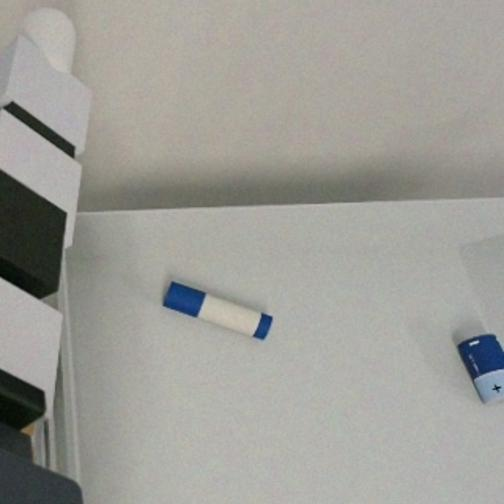

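Call:
move(
  joints={"hand_index_mcp":0.3,"hand_speed":-0.6},
)

Call:
move(
  joints={"hand_index_abd":0.8},
)

Call:
move(
  joints={"hand_index_mcp":0.754},
)

Call:
move(
  joints={"hand_index_abd":-0.2},
)

Call:
move(
  joints={"hand_index_abd":0.0},
  cameras=["wrist_camera"],
)

Scene clock: 403.80 s.
move: done
base_odometry: x=+1.322 y=+0.142 heading=-1.100
base_tilt: forward=+0.1 right=+0.3
base_status: not commanded
joint_positions: joint_1_rad=-0.429 joint_2_rad=-0.340 joint_3_rad=+3.142 joint_4_rad=-1.766 joint_5_rad=-0.020 joint_6_rad=-0.407 joint_7_rad=+2.417 hand_index_mcp=+0.315 hand_index_abd=+0.002 hand_index_pip=+0.575 hand_index_dip=+0.694 hand_middle_mcp=+0.769 hand_middle_abd=+0.430 hand_middle_pip=+0.582 hand_middle_dip=+0.698 hand_ring_mcp=+0.759 hand_ring_abd=+0.001 hand_ring_pip=+0.576 hand_ring_dip=+0.696 hand_thumb_cmc=+1.000 hand_thumb_axl=+0.677 hand_thumb_mcp=+0.224 hand_thumb_ipl=+0.170 hand_current_limit=+0.400 hand_speed=-0.600
joint_status: all done
hand_state: goal,goal,goal,goal,goal,overload,goal,goal,goal,goal,goal,goal,goal,goal,goal,goal
index_mcp_current_ma: 9
index_abd_current_ma: 0
index_pip_current_ma: 0
index_dip_current_ma: 0
middle_mcp_current_ma: 8
middle_abd_current_ma: 0
middle_pip_current_ma: 1
middle_dip_current_ma: 0
ring_mcp_current_ma: 1
ring_abd_current_ma: 0
ring_pip_current_ma: 0
ring_dip_current_ma: 0
thumb_cmc_current_ma: 0
thumb_axl_current_ma: 0
thumb_mcp_current_ma: 0
thumb_ipl_current_ma: 0
hand_goal_index_mcp: 0.300
hand_goal_index_abd: 0.000
hand_goal_index_pip: 0.576
hand_goal_index_dip: 0.696
hand_goal_middle_mcp: 0.754
hand_goal_middle_abd: 0.000
hand_goal_middle_pip: 0.576
hand_goal_middle_dip: 0.696
hand_goal_ring_mcp: 0.754
hand_goal_ring_abd: 0.000
hand_goal_ring_pip: 0.576
hand_goal_ring_dip: 0.696
hand_goal_thumb_cmc: 1.000
hand_goal_thumb_axl: 0.678
hand_goal_thumb_mcp: 0.226
hand_goal_thumb_ipl: 0.168
motor_effort: joint_1_rad=-1(1) joint_2_rad=-6(8) joint_3_rad=+1(1) joint_4_rad=+18(18) joint_5_rad=+0(0) joint_6_rad=+8(9) joint_7_rad=-1(1)
hand_pose: x=+0.5802 y=+0.1329 z=+1.0912 quat_wxyz=(-0.117, -0.641, -0.468, -0.597) (m; base frame)
hand_target: x=+0.5686 y=+0.1449 z=+1.0836 quat_wxyz=(-0.134, -0.632, -0.513, -0.566) (m; base frame)
hand_status: not commanded
pictures: none

Scene clock: 404.77 s.
move: done
base_odometry: x=+1.322 y=+0.142 heading=-1.100
base_tilt: forward=+0.1 right=+0.3
base_status: not commanded
joint_positions: joint_1_rad=-0.429 joint_2_rad=-0.340 joint_3_rad=+3.142 joint_4_rad=-1.766 joint_5_rad=-0.020 joint_6_rad=-0.407 joint_7_rad=+2.417 hand_index_mcp=+0.314 hand_index_abd=+0.799 hand_index_pip=+0.575 hand_index_dip=+0.694 hand_middle_mcp=+0.769 hand_middle_abd=+0.430 hand_middle_pip=+0.582 hand_middle_dip=+0.698 hand_ring_mcp=+0.759 hand_ring_abd=+0.001 hand_ring_pip=+0.576 hand_ring_dip=+0.696 hand_thumb_cmc=+1.000 hand_thumb_axl=+0.677 hand_thumb_mcp=+0.224 hand_thumb_ipl=+0.170 hand_current_limit=+0.400 hand_speed=-0.600
joint_status: all done
hand_state: goal,goal,goal,goal,goal,overload,goal,goal,goal,goal,goal,goal,goal,goal,goal,goal
index_mcp_current_ma: 8
index_abd_current_ma: 0
index_pip_current_ma: 0
index_dip_current_ma: 0
middle_mcp_current_ma: 8
middle_abd_current_ma: 0
middle_pip_current_ma: 1
middle_dip_current_ma: 0
ring_mcp_current_ma: 1
ring_abd_current_ma: 0
ring_pip_current_ma: 0
ring_dip_current_ma: 0
thumb_cmc_current_ma: 0
thumb_axl_current_ma: 0
thumb_mcp_current_ma: 0
thumb_ipl_current_ma: 0
hand_goal_index_mcp: 0.300
hand_goal_index_abd: 0.800
hand_goal_index_pip: 0.576
hand_goal_index_dip: 0.696
hand_goal_middle_mcp: 0.754
hand_goal_middle_abd: 0.000
hand_goal_middle_pip: 0.576
hand_goal_middle_dip: 0.696
hand_goal_ring_mcp: 0.754
hand_goal_ring_abd: 0.000
hand_goal_ring_pip: 0.576
hand_goal_ring_dip: 0.696
hand_goal_thumb_cmc: 1.000
hand_goal_thumb_axl: 0.678
hand_goal_thumb_mcp: 0.226
hand_goal_thumb_ipl: 0.168
motor_effort: joint_1_rad=-1(1) joint_2_rad=-8(8) joint_3_rad=+0(1) joint_4_rad=+18(18) joint_5_rad=+0(1) joint_6_rad=+8(9) joint_7_rad=+0(1)
hand_pose: x=+0.5802 y=+0.1329 z=+1.0912 quat_wxyz=(-0.117, -0.641, -0.468, -0.597) (m; base frame)
hand_target: x=+0.5686 y=+0.1449 z=+1.0836 quat_wxyz=(-0.134, -0.632, -0.513, -0.566) (m; base frame)
hand_status: not commanded
pictures: none

Scene clock: 405.57 s.
move: done
base_odometry: x=+1.322 y=+0.142 heading=-1.100
base_tilt: forward=+0.1 right=+0.3
base_status: not commanded
joint_positions: joint_1_rad=-0.429 joint_2_rad=-0.340 joint_3_rad=+3.142 joint_4_rad=-1.766 joint_5_rad=-0.020 joint_6_rad=-0.407 joint_7_rad=+2.417 hand_index_mcp=+0.757 hand_index_abd=+0.799 hand_index_pip=+0.575 hand_index_dip=+0.694 hand_middle_mcp=+0.769 hand_middle_abd=+0.430 hand_middle_pip=+0.582 hand_middle_dip=+0.698 hand_ring_mcp=+0.759 hand_ring_abd=+0.001 hand_ring_pip=+0.576 hand_ring_dip=+0.696 hand_thumb_cmc=+1.000 hand_thumb_axl=+0.677 hand_thumb_mcp=+0.224 hand_thumb_ipl=+0.170 hand_current_limit=+0.400 hand_speed=-0.600
joint_status: all done
hand_state: goal,goal,goal,goal,goal,overload,goal,goal,goal,goal,goal,goal,goal,goal,goal,goal
index_mcp_current_ma: 1
index_abd_current_ma: 0
index_pip_current_ma: 0
index_dip_current_ma: 0
middle_mcp_current_ma: 8
middle_abd_current_ma: 0
middle_pip_current_ma: 1
middle_dip_current_ma: 0
ring_mcp_current_ma: 1
ring_abd_current_ma: 0
ring_pip_current_ma: 0
ring_dip_current_ma: 0
thumb_cmc_current_ma: 0
thumb_axl_current_ma: 0
thumb_mcp_current_ma: 0
thumb_ipl_current_ma: 0
hand_goal_index_mcp: 0.754
hand_goal_index_abd: 0.800
hand_goal_index_pip: 0.576
hand_goal_index_dip: 0.696
hand_goal_middle_mcp: 0.754
hand_goal_middle_abd: 0.000
hand_goal_middle_pip: 0.576
hand_goal_middle_dip: 0.696
hand_goal_ring_mcp: 0.754
hand_goal_ring_abd: 0.000
hand_goal_ring_pip: 0.576
hand_goal_ring_dip: 0.696
hand_goal_thumb_cmc: 1.000
hand_goal_thumb_axl: 0.678
hand_goal_thumb_mcp: 0.226
hand_goal_thumb_ipl: 0.168
motor_effort: joint_1_rad=-1(1) joint_2_rad=-7(8) joint_3_rad=+0(1) joint_4_rad=+18(18) joint_5_rad=+0(1) joint_6_rad=+8(9) joint_7_rad=-1(1)
hand_pose: x=+0.5802 y=+0.1329 z=+1.0912 quat_wxyz=(-0.117, -0.641, -0.468, -0.597) (m; base frame)
hand_target: x=+0.5686 y=+0.1449 z=+1.0836 quat_wxyz=(-0.134, -0.632, -0.513, -0.566) (m; base frame)
hand_status: not commanded
pictures: none

Scene clock: 406.67 s.
move: off_target
base_odometry: x=+1.322 y=+0.142 heading=-1.100
base_tilt: forward=+0.1 right=+0.3
base_status: not commanded
joint_positions: joint_1_rad=-0.429 joint_2_rad=-0.340 joint_3_rad=+3.142 joint_4_rad=-1.766 joint_5_rad=-0.020 joint_6_rad=-0.407 joint_7_rad=+2.417 hand_index_mcp=+0.758 hand_index_abd=-0.179 hand_index_pip=+0.575 hand_index_dip=+0.694 hand_middle_mcp=+0.769 hand_middle_abd=+0.010 hand_middle_pip=+0.582 hand_middle_dip=+0.698 hand_ring_mcp=+0.759 hand_ring_abd=+0.001 hand_ring_pip=+0.576 hand_ring_dip=+0.696 hand_thumb_cmc=+1.000 hand_thumb_axl=+0.677 hand_thumb_mcp=+0.224 hand_thumb_ipl=+0.170 hand_current_limit=+0.400 hand_speed=-0.600
joint_status: hand_index_abd off_target (ended at -0.179, target -0.200)
hand_state: goal,blocked,goal,goal,goal,overload,goal,goal,goal,goal,goal,goal,goal,goal,goal,goal
index_mcp_current_ma: 1
index_abd_current_ma: 11
index_pip_current_ma: 0
index_dip_current_ma: 0
middle_mcp_current_ma: 8
middle_abd_current_ma: 0
middle_pip_current_ma: 1
middle_dip_current_ma: 0
ring_mcp_current_ma: 1
ring_abd_current_ma: 0
ring_pip_current_ma: 0
ring_dip_current_ma: 0
thumb_cmc_current_ma: 0
thumb_axl_current_ma: 0
thumb_mcp_current_ma: 0
thumb_ipl_current_ma: 0
hand_goal_index_mcp: 0.754
hand_goal_index_abd: -0.200
hand_goal_index_pip: 0.576
hand_goal_index_dip: 0.696
hand_goal_middle_mcp: 0.754
hand_goal_middle_abd: 0.000
hand_goal_middle_pip: 0.576
hand_goal_middle_dip: 0.696
hand_goal_ring_mcp: 0.754
hand_goal_ring_abd: 0.000
hand_goal_ring_pip: 0.576
hand_goal_ring_dip: 0.696
hand_goal_thumb_cmc: 1.000
hand_goal_thumb_axl: 0.678
hand_goal_thumb_mcp: 0.226
hand_goal_thumb_ipl: 0.168
motor_effort: joint_1_rad=-1(1) joint_2_rad=-7(8) joint_3_rad=+1(1) joint_4_rad=+18(18) joint_5_rad=+0(0) joint_6_rad=+8(9) joint_7_rad=-1(1)
hand_pose: x=+0.5802 y=+0.1329 z=+1.0912 quat_wxyz=(-0.117, -0.641, -0.468, -0.597) (m; base frame)
hand_target: x=+0.5686 y=+0.1449 z=+1.0836 quat_wxyz=(-0.134, -0.632, -0.513, -0.566) (m; base frame)
hand_status: not commanded
pictures: none

Scene clock: 407.23 s.
move: done
base_odometry: x=+1.322 y=+0.142 heading=-1.100
base_tilt: forward=+0.1 right=+0.3
base_status: not commanded
joint_positions: joint_1_rad=-0.429 joint_2_rad=-0.340 joint_3_rad=+3.142 joint_4_rad=-1.766 joint_5_rad=-0.020 joint_6_rad=-0.407 joint_7_rad=+2.417 hand_index_mcp=+0.758 hand_index_abd=+0.000 hand_index_pip=+0.575 hand_index_dip=+0.694 hand_middle_mcp=+0.769 hand_middle_abd=+0.010 hand_middle_pip=+0.582 hand_middle_dip=+0.698 hand_ring_mcp=+0.759 hand_ring_abd=+0.001 hand_ring_pip=+0.576 hand_ring_dip=+0.696 hand_thumb_cmc=+1.000 hand_thumb_axl=+0.677 hand_thumb_mcp=+0.224 hand_thumb_ipl=+0.170 hand_current_limit=+0.400 hand_speed=-0.600
joint_status: all done
hand_state: goal,goal,goal,goal,goal,overload,goal,goal,goal,goal,goal,goal,goal,goal,goal,goal
index_mcp_current_ma: 1
index_abd_current_ma: 0
index_pip_current_ma: 0
index_dip_current_ma: 0
middle_mcp_current_ma: 8
middle_abd_current_ma: 0
middle_pip_current_ma: 1
middle_dip_current_ma: 0
ring_mcp_current_ma: 1
ring_abd_current_ma: 0
ring_pip_current_ma: 0
ring_dip_current_ma: 0
thumb_cmc_current_ma: 0
thumb_axl_current_ma: 0
thumb_mcp_current_ma: 0
thumb_ipl_current_ma: 0
hand_goal_index_mcp: 0.754
hand_goal_index_abd: 0.000
hand_goal_index_pip: 0.576
hand_goal_index_dip: 0.696
hand_goal_middle_mcp: 0.754
hand_goal_middle_abd: 0.000
hand_goal_middle_pip: 0.576
hand_goal_middle_dip: 0.696
hand_goal_ring_mcp: 0.754
hand_goal_ring_abd: 0.000
hand_goal_ring_pip: 0.576
hand_goal_ring_dip: 0.696
hand_goal_thumb_cmc: 1.000
hand_goal_thumb_axl: 0.678
hand_goal_thumb_mcp: 0.226
hand_goal_thumb_ipl: 0.168
motor_effort: joint_1_rad=-1(1) joint_2_rad=-8(8) joint_3_rad=+1(1) joint_4_rad=+18(18) joint_5_rad=+0(1) joint_6_rad=+8(9) joint_7_rad=-1(1)
hand_pose: x=+0.5802 y=+0.1329 z=+1.0912 quat_wxyz=(-0.117, -0.641, -0.468, -0.597) (m; base frame)
hand_target: x=+0.5686 y=+0.1449 z=+1.0836 quat_wxyz=(-0.134, -0.632, -0.513, -0.566) (m; base frame)
hand_status: not commanded
pictures: wrist_camera
Images, in order (width x height): wrist_camera 504x504.

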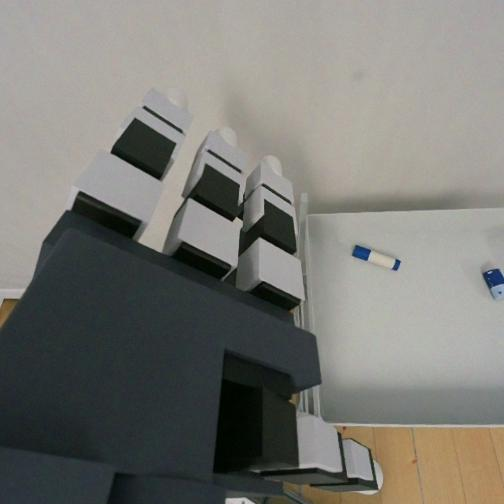

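Call:
move(
  joints={"joint_1_rad":-0.01,"joint_2_rad":-0.1,"joint_4_rad":-1.8,"joint_6_rad":0.0,"joint_7_rad":-0.04,"hand_index_mcp":-0.342,"hand_middle_mcp":-0.342,"hand_ring_mcp":-0.342,"hand_thumb_cmc":-0.571},
)

Call:
move(
  joints={"joint_2_rad":0.34,"joint_4_rad":-1.825,"joint_6_rad":0.5},
  min_time_s=2.5,
)

Call:
move(
  joints={"joint_2_rad":0.405,"joint_4_rad":-1.903,"joint_6_rad":0.638},
  min_time_s=2,
  cameras=["wrist_camera"],
)

Scene clock: 427.00 s.
move: done
base_odometry: x=+1.322 y=+0.142 heading=-1.100
base_tilt: forward=+0.1 right=+0.3
base_status: not commanded
joint_positions: joint_1_rad=-0.031 joint_2_rad=-0.120 joint_3_rad=+3.142 joint_4_rad=-1.778 joint_5_rad=-0.020 joint_6_rad=-0.094 joint_7_rad=+0.005 hand_index_mcp=-0.341 hand_index_abd=+0.001 hand_index_pip=+0.576 hand_index_dip=+0.694 hand_middle_mcp=-0.341 hand_middle_abd=+0.100 hand_middle_pip=+0.578 hand_middle_dip=+0.698 hand_ring_mcp=-0.340 hand_ring_abd=+0.001 hand_ring_pip=+0.576 hand_ring_dip=+0.696 hand_thumb_cmc=-0.568 hand_thumb_axl=+0.677 hand_thumb_mcp=+0.224 hand_thumb_ipl=+0.170 hand_current_limit=+0.400 hand_speed=-0.600
joint_status: all done
hand_state: goal,goal,goal,goal,goal,overload,goal,goal,goal,goal,goal,goal,goal,goal,goal,goal
index_mcp_current_ma: 0
index_abd_current_ma: 0
index_pip_current_ma: 0
index_dip_current_ma: 0
middle_mcp_current_ma: 0
middle_abd_current_ma: 0
middle_pip_current_ma: 0
middle_dip_current_ma: 0
ring_mcp_current_ma: 0
ring_abd_current_ma: 0
ring_pip_current_ma: 0
ring_dip_current_ma: 0
thumb_cmc_current_ma: 0
thumb_axl_current_ma: 0
thumb_mcp_current_ma: 0
thumb_ipl_current_ma: 0
hand_goal_index_mcp: -0.342
hand_goal_index_abd: 0.000
hand_goal_index_pip: 0.576
hand_goal_index_dip: 0.696
hand_goal_middle_mcp: -0.342
hand_goal_middle_abd: 0.000
hand_goal_middle_pip: 0.576
hand_goal_middle_dip: 0.696
hand_goal_ring_mcp: -0.342
hand_goal_ring_abd: 0.000
hand_goal_ring_pip: 0.576
hand_goal_ring_dip: 0.696
hand_goal_thumb_cmc: -0.570
hand_goal_thumb_axl: 0.678
hand_goal_thumb_mcp: 0.226
hand_goal_thumb_ipl: 0.168
motor_effort: joint_1_rad=-1(2) joint_2_rad=-14(15) joint_3_rad=+0(2) joint_4_rad=+18(19) joint_5_rad=+0(1) joint_6_rad=+8(9) joint_7_rad=-1(1)
hand_pose: x=+0.6619 y=+0.0425 z=+0.9343 quat_wxyz=(+0.463, -0.548, +0.539, -0.441) (m; base frame)
hand_target: x=+0.6760 y=+0.0380 z=+0.9373 quat_wxyz=(+0.476, -0.532, +0.531, -0.457) (m; base frame)
hand_status: not commanded
pictures: none

Scene clock: 430.13 s.
move: done
base_odometry: x=+1.322 y=+0.142 heading=-1.100
base_tilt: forward=+0.1 right=+0.3
base_status: not commanded
joint_positions: joint_1_rad=-0.031 joint_2_rad=+0.314 joint_3_rad=+3.142 joint_4_rad=-1.806 joint_5_rad=-0.020 joint_6_rad=+0.406 joint_7_rad=+0.003 hand_index_mcp=-0.341 hand_index_abd=+0.001 hand_index_pip=+0.576 hand_index_dip=+0.694 hand_middle_mcp=-0.341 hand_middle_abd=+0.100 hand_middle_pip=+0.578 hand_middle_dip=+0.698 hand_ring_mcp=-0.341 hand_ring_abd=+0.001 hand_ring_pip=+0.576 hand_ring_dip=+0.696 hand_thumb_cmc=-0.568 hand_thumb_axl=+0.677 hand_thumb_mcp=+0.224 hand_thumb_ipl=+0.170 hand_current_limit=+0.400 hand_speed=-0.600
joint_status: all done
hand_state: goal,goal,goal,goal,goal,overload,goal,goal,goal,goal,goal,goal,goal,goal,goal,goal
index_mcp_current_ma: 0
index_abd_current_ma: 0
index_pip_current_ma: 0
index_dip_current_ma: 0
middle_mcp_current_ma: 0
middle_abd_current_ma: 0
middle_pip_current_ma: 0
middle_dip_current_ma: 0
ring_mcp_current_ma: 0
ring_abd_current_ma: 0
ring_pip_current_ma: 0
ring_dip_current_ma: 0
thumb_cmc_current_ma: 0
thumb_axl_current_ma: 0
thumb_mcp_current_ma: 0
thumb_ipl_current_ma: 0
hand_goal_index_mcp: -0.342
hand_goal_index_abd: 0.000
hand_goal_index_pip: 0.576
hand_goal_index_dip: 0.696
hand_goal_middle_mcp: -0.342
hand_goal_middle_abd: 0.000
hand_goal_middle_pip: 0.576
hand_goal_middle_dip: 0.696
hand_goal_ring_mcp: -0.342
hand_goal_ring_abd: 0.000
hand_goal_ring_pip: 0.576
hand_goal_ring_dip: 0.696
hand_goal_thumb_cmc: -0.570
hand_goal_thumb_axl: 0.678
hand_goal_thumb_mcp: 0.226
hand_goal_thumb_ipl: 0.168
motor_effort: joint_1_rad=-1(1) joint_2_rad=-25(27) joint_3_rad=+0(1) joint_4_rad=+16(19) joint_5_rad=+0(1) joint_6_rad=+8(10) joint_7_rad=-1(1)
hand_pose: x=+0.8026 y=+0.0439 z=+0.7915 quat_wxyz=(+0.472, -0.537, +0.532, -0.455) (m; base frame)
hand_target: x=+0.8108 y=+0.0429 z=+0.7902 quat_wxyz=(+0.490, -0.524, +0.522, -0.462) (m; base frame)
hand_status: not commanded
pictures: none

Scene clock: 432.43 s.
move: done
base_odometry: x=+1.322 y=+0.142 heading=-1.100
base_tilt: forward=+0.1 right=+0.3
base_status: not commanded
joint_positions: joint_1_rad=-0.031 joint_2_rad=+0.371 joint_3_rad=+3.142 joint_4_rad=-1.883 joint_5_rad=-0.020 joint_6_rad=+0.543 joint_7_rad=+0.003 hand_index_mcp=-0.341 hand_index_abd=+0.001 hand_index_pip=+0.576 hand_index_dip=+0.694 hand_middle_mcp=-0.341 hand_middle_abd=+0.100 hand_middle_pip=+0.578 hand_middle_dip=+0.698 hand_ring_mcp=-0.341 hand_ring_abd=+0.001 hand_ring_pip=+0.576 hand_ring_dip=+0.696 hand_thumb_cmc=-0.568 hand_thumb_axl=+0.677 hand_thumb_mcp=+0.224 hand_thumb_ipl=+0.170 hand_current_limit=+0.400 hand_speed=-0.600
joint_status: all done
hand_state: goal,goal,goal,goal,goal,overload,goal,goal,goal,goal,goal,goal,goal,goal,goal,goal
index_mcp_current_ma: 0
index_abd_current_ma: 0
index_pip_current_ma: 0
index_dip_current_ma: 0
middle_mcp_current_ma: 0
middle_abd_current_ma: 0
middle_pip_current_ma: 0
middle_dip_current_ma: 0
ring_mcp_current_ma: 0
ring_abd_current_ma: 0
ring_pip_current_ma: 0
ring_dip_current_ma: 0
thumb_cmc_current_ma: 0
thumb_axl_current_ma: 0
thumb_mcp_current_ma: 0
thumb_ipl_current_ma: 0
hand_goal_index_mcp: -0.342
hand_goal_index_abd: 0.000
hand_goal_index_pip: 0.576
hand_goal_index_dip: 0.696
hand_goal_middle_mcp: -0.342
hand_goal_middle_abd: 0.000
hand_goal_middle_pip: 0.576
hand_goal_middle_dip: 0.696
hand_goal_ring_mcp: -0.342
hand_goal_ring_abd: 0.000
hand_goal_ring_pip: 0.576
hand_goal_ring_dip: 0.696
hand_goal_thumb_cmc: -0.570
hand_goal_thumb_axl: 0.678
hand_goal_thumb_mcp: 0.226
hand_goal_thumb_ipl: 0.168
motor_effort: joint_1_rad=-1(1) joint_2_rad=-26(27) joint_3_rad=+0(1) joint_4_rad=+15(16) joint_5_rad=+0(1) joint_6_rad=+8(9) joint_7_rad=-1(1)
hand_pose: x=+0.8012 y=+0.0430 z=+0.7494 quat_wxyz=(+0.471, -0.536, +0.532, -0.456) (m; base frame)
hand_target: x=+0.8079 y=+0.0436 z=+0.7435 quat_wxyz=(+0.489, -0.525, +0.523, -0.459) (m; base frame)
hand_status: not commanded
pictures: wrist_camera
Images, in order (width x height): wrist_camera 504x504.

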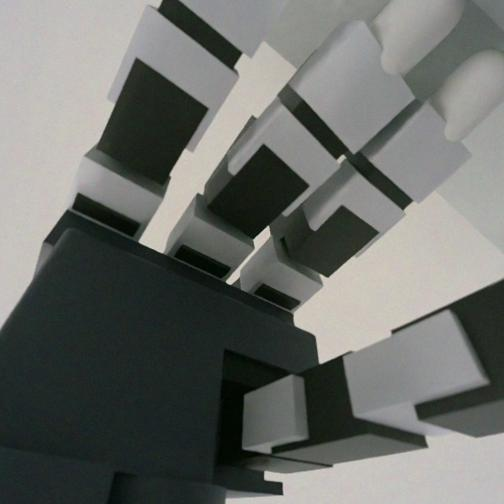

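Call:
move(
  joints={"joint_2_rad":0.42,"joint_4_rad":-1.917,"joint_6_rad":0.666},
  min_time_s=1.5,
)

Call:
move(
  joints={"joint_2_rad":0.433,"joint_4_rad":-1.929,"joint_6_rad":0.692},
  min_time_s=1.5,
  cameras=["wrist_camera"],
)

Scene clock: 435.70 s.
move: done
base_odometry: x=+1.322 y=+0.142 heading=-1.100
base_tilt: forward=+0.1 right=+0.3
base_status: not commanded
joint_positions: joint_1_rad=-0.031 joint_2_rad=+0.384 joint_3_rad=+3.142 joint_4_rad=-1.896 joint_5_rad=-0.020 joint_6_rad=+0.571 joint_7_rad=+0.003 hand_index_mcp=-0.341 hand_index_abd=+0.001 hand_index_pip=+0.576 hand_index_dip=+0.694 hand_middle_mcp=-0.341 hand_middle_abd=+0.100 hand_middle_pip=+0.578 hand_middle_dip=+0.698 hand_ring_mcp=-0.341 hand_ring_abd=+0.001 hand_ring_pip=+0.576 hand_ring_dip=+0.696 hand_thumb_cmc=-0.568 hand_thumb_axl=+0.677 hand_thumb_mcp=+0.224 hand_thumb_ipl=+0.170 hand_current_limit=+0.400 hand_speed=-0.600
joint_status: all done
hand_state: goal,goal,goal,goal,goal,overload,goal,goal,goal,goal,goal,goal,goal,goal,goal,goal
index_mcp_current_ma: 0
index_abd_current_ma: 0
index_pip_current_ma: 0
index_dip_current_ma: 0
middle_mcp_current_ma: 0
middle_abd_current_ma: 0
middle_pip_current_ma: 0
middle_dip_current_ma: 0
ring_mcp_current_ma: 0
ring_abd_current_ma: 0
ring_pip_current_ma: 0
ring_dip_current_ma: 0
thumb_cmc_current_ma: 0
thumb_axl_current_ma: 0
thumb_mcp_current_ma: 0
thumb_ipl_current_ma: 0
hand_goal_index_mcp: -0.342
hand_goal_index_abd: 0.000
hand_goal_index_pip: 0.576
hand_goal_index_dip: 0.696
hand_goal_middle_mcp: -0.342
hand_goal_middle_abd: 0.000
hand_goal_middle_pip: 0.576
hand_goal_middle_dip: 0.696
hand_goal_ring_mcp: -0.342
hand_goal_ring_abd: 0.000
hand_goal_ring_pip: 0.576
hand_goal_ring_dip: 0.696
hand_goal_thumb_cmc: -0.570
hand_goal_thumb_axl: 0.678
hand_goal_thumb_mcp: 0.226
hand_goal_thumb_ipl: 0.168
motor_effort: joint_1_rad=-1(1) joint_2_rad=-26(27) joint_3_rad=+0(1) joint_4_rad=+14(16) joint_5_rad=+0(0) joint_6_rad=+8(9) joint_7_rad=-1(1)
hand_pose: x=+0.8013 y=+0.0429 z=+0.7413 quat_wxyz=(+0.471, -0.535, +0.531, -0.457) (m; base frame)
hand_target: x=+0.8074 y=+0.0437 z=+0.7341 quat_wxyz=(+0.489, -0.525, +0.524, -0.459) (m; base frame)
hand_status: not commanded
pictures: none

Scene clock: 437.50 s.
move: done
base_odometry: x=+1.322 y=+0.142 heading=-1.100
base_tilt: forward=+0.1 right=+0.3
base_status: not commanded
joint_positions: joint_1_rad=-0.031 joint_2_rad=+0.397 joint_3_rad=+3.142 joint_4_rad=-1.909 joint_5_rad=-0.020 joint_6_rad=+0.597 joint_7_rad=+0.003 hand_index_mcp=-0.341 hand_index_abd=+0.001 hand_index_pip=+0.576 hand_index_dip=+0.694 hand_middle_mcp=-0.341 hand_middle_abd=+0.100 hand_middle_pip=+0.578 hand_middle_dip=+0.698 hand_ring_mcp=-0.341 hand_ring_abd=+0.001 hand_ring_pip=+0.576 hand_ring_dip=+0.696 hand_thumb_cmc=-0.568 hand_thumb_axl=+0.677 hand_thumb_mcp=+0.224 hand_thumb_ipl=+0.170 hand_current_limit=+0.400 hand_speed=-0.600
joint_status: all done
hand_state: goal,goal,goal,goal,goal,overload,goal,goal,goal,goal,goal,goal,goal,goal,goal,goal
index_mcp_current_ma: 0
index_abd_current_ma: 0
index_pip_current_ma: 0
index_dip_current_ma: 0
middle_mcp_current_ma: 0
middle_abd_current_ma: 0
middle_pip_current_ma: 0
middle_dip_current_ma: 0
ring_mcp_current_ma: 0
ring_abd_current_ma: 0
ring_pip_current_ma: 0
ring_dip_current_ma: 0
thumb_cmc_current_ma: 0
thumb_axl_current_ma: 0
thumb_mcp_current_ma: 0
thumb_ipl_current_ma: 0
hand_goal_index_mcp: -0.342
hand_goal_index_abd: 0.000
hand_goal_index_pip: 0.576
hand_goal_index_dip: 0.696
hand_goal_middle_mcp: -0.342
hand_goal_middle_abd: 0.000
hand_goal_middle_pip: 0.576
hand_goal_middle_dip: 0.696
hand_goal_ring_mcp: -0.342
hand_goal_ring_abd: 0.000
hand_goal_ring_pip: 0.576
hand_goal_ring_dip: 0.696
hand_goal_thumb_cmc: -0.570
hand_goal_thumb_axl: 0.678
hand_goal_thumb_mcp: 0.226
hand_goal_thumb_ipl: 0.168
motor_effort: joint_1_rad=+0(1) joint_2_rad=-26(27) joint_3_rad=+0(1) joint_4_rad=+14(16) joint_5_rad=+0(1) joint_6_rad=+8(10) joint_7_rad=-1(1)
hand_pose: x=+0.8012 y=+0.0427 z=+0.7337 quat_wxyz=(+0.472, -0.535, +0.531, -0.457) (m; base frame)
hand_target: x=+0.8069 y=+0.0439 z=+0.7266 quat_wxyz=(+0.490, -0.525, +0.523, -0.459) (m; base frame)
hand_status: not commanded
pictures: wrist_camera
Images, in order (width x height): wrist_camera 504x504.

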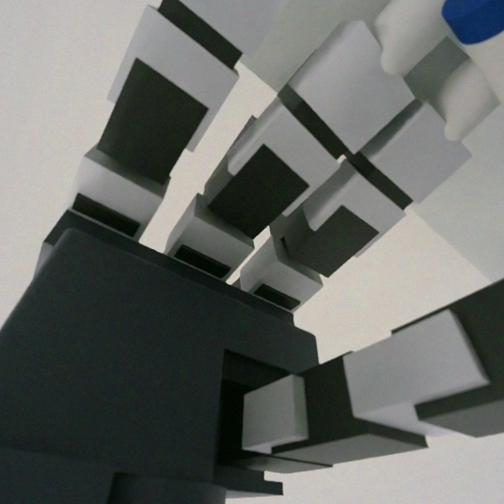

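Call:
zoom_image(
  camera="wrist_camera",
  region=[350, 0, 504, 154],
)

Scaled by 3.273 from the camera's 504x504 image, which has a finer 720x720 frame.

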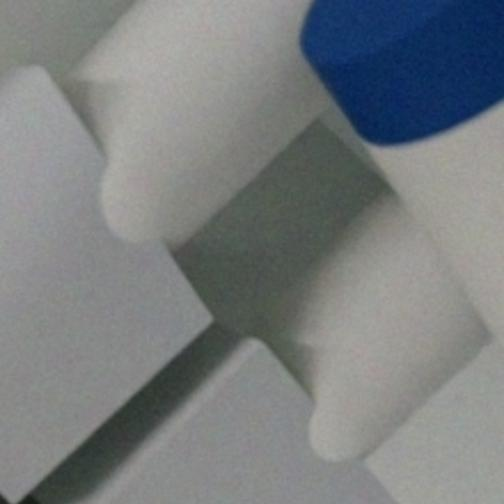

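Call:
move(
  joints={"joint_2_rad":0.446,"joint_4_rad":-1.941,"joint_6_rad":0.718},
  min_time_s=1.5,
  cameras=["wrist_camera"],
)

Scene clock: 441.47 s.
move: done
base_odometry: x=+1.322 y=+0.142 heading=-1.100
base_tilt: forward=+0.1 right=+0.3
base_status: not commanded
joint_positions: joint_1_rad=-0.031 joint_2_rad=+0.406 joint_3_rad=+3.142 joint_4_rad=-1.918 joint_5_rad=-0.020 joint_6_rad=+0.627 joint_7_rad=+0.003 hand_index_mcp=-0.341 hand_index_abd=+0.001 hand_index_pip=+0.576 hand_index_dip=+0.694 hand_middle_mcp=-0.341 hand_middle_abd=+0.100 hand_middle_pip=+0.578 hand_middle_dip=+0.698 hand_ring_mcp=-0.346 hand_ring_abd=+0.001 hand_ring_pip=+0.575 hand_ring_dip=+0.696 hand_thumb_cmc=-0.568 hand_thumb_axl=+0.677 hand_thumb_mcp=+0.224 hand_thumb_ipl=+0.170 hand_current_limit=+0.400 hand_speed=-0.600
joint_status: all done
hand_state: goal,goal,goal,goal,goal,overload,goal,goal,goal,goal,goal,goal,goal,goal,goal,goal
index_mcp_current_ma: 0
index_abd_current_ma: 0
index_pip_current_ma: 0
index_dip_current_ma: 0
middle_mcp_current_ma: 0
middle_abd_current_ma: 0
middle_pip_current_ma: 0
middle_dip_current_ma: 0
ring_mcp_current_ma: -1
ring_abd_current_ma: 0
ring_pip_current_ma: 0
ring_dip_current_ma: 0
thumb_cmc_current_ma: 0
thumb_axl_current_ma: 0
thumb_mcp_current_ma: 0
thumb_ipl_current_ma: 0
hand_goal_index_mcp: -0.342
hand_goal_index_abd: 0.000
hand_goal_index_pip: 0.576
hand_goal_index_dip: 0.696
hand_goal_middle_mcp: -0.342
hand_goal_middle_abd: 0.000
hand_goal_middle_pip: 0.576
hand_goal_middle_dip: 0.696
hand_goal_ring_mcp: -0.342
hand_goal_ring_abd: 0.000
hand_goal_ring_pip: 0.576
hand_goal_ring_dip: 0.696
hand_goal_thumb_cmc: -0.570
hand_goal_thumb_axl: 0.678
hand_goal_thumb_mcp: 0.226
hand_goal_thumb_ipl: 0.168
motor_effort: joint_1_rad=-1(1) joint_2_rad=-26(27) joint_3_rad=+0(1) joint_4_rad=+14(16) joint_5_rad=+0(1) joint_6_rad=+8(9) joint_7_rad=-1(1)
hand_pose: x=+0.8020 y=+0.0426 z=+0.7309 quat_wxyz=(+0.474, -0.533, +0.529, -0.460) (m; base frame)
hand_target: x=+0.8063 y=+0.0440 z=+0.7191 quat_wxyz=(+0.490, -0.525, +0.523, -0.459) (m; base frame)
hand_status: not commanded
pictures: wrist_camera
Images, in order (width x height): wrist_camera 504x504.

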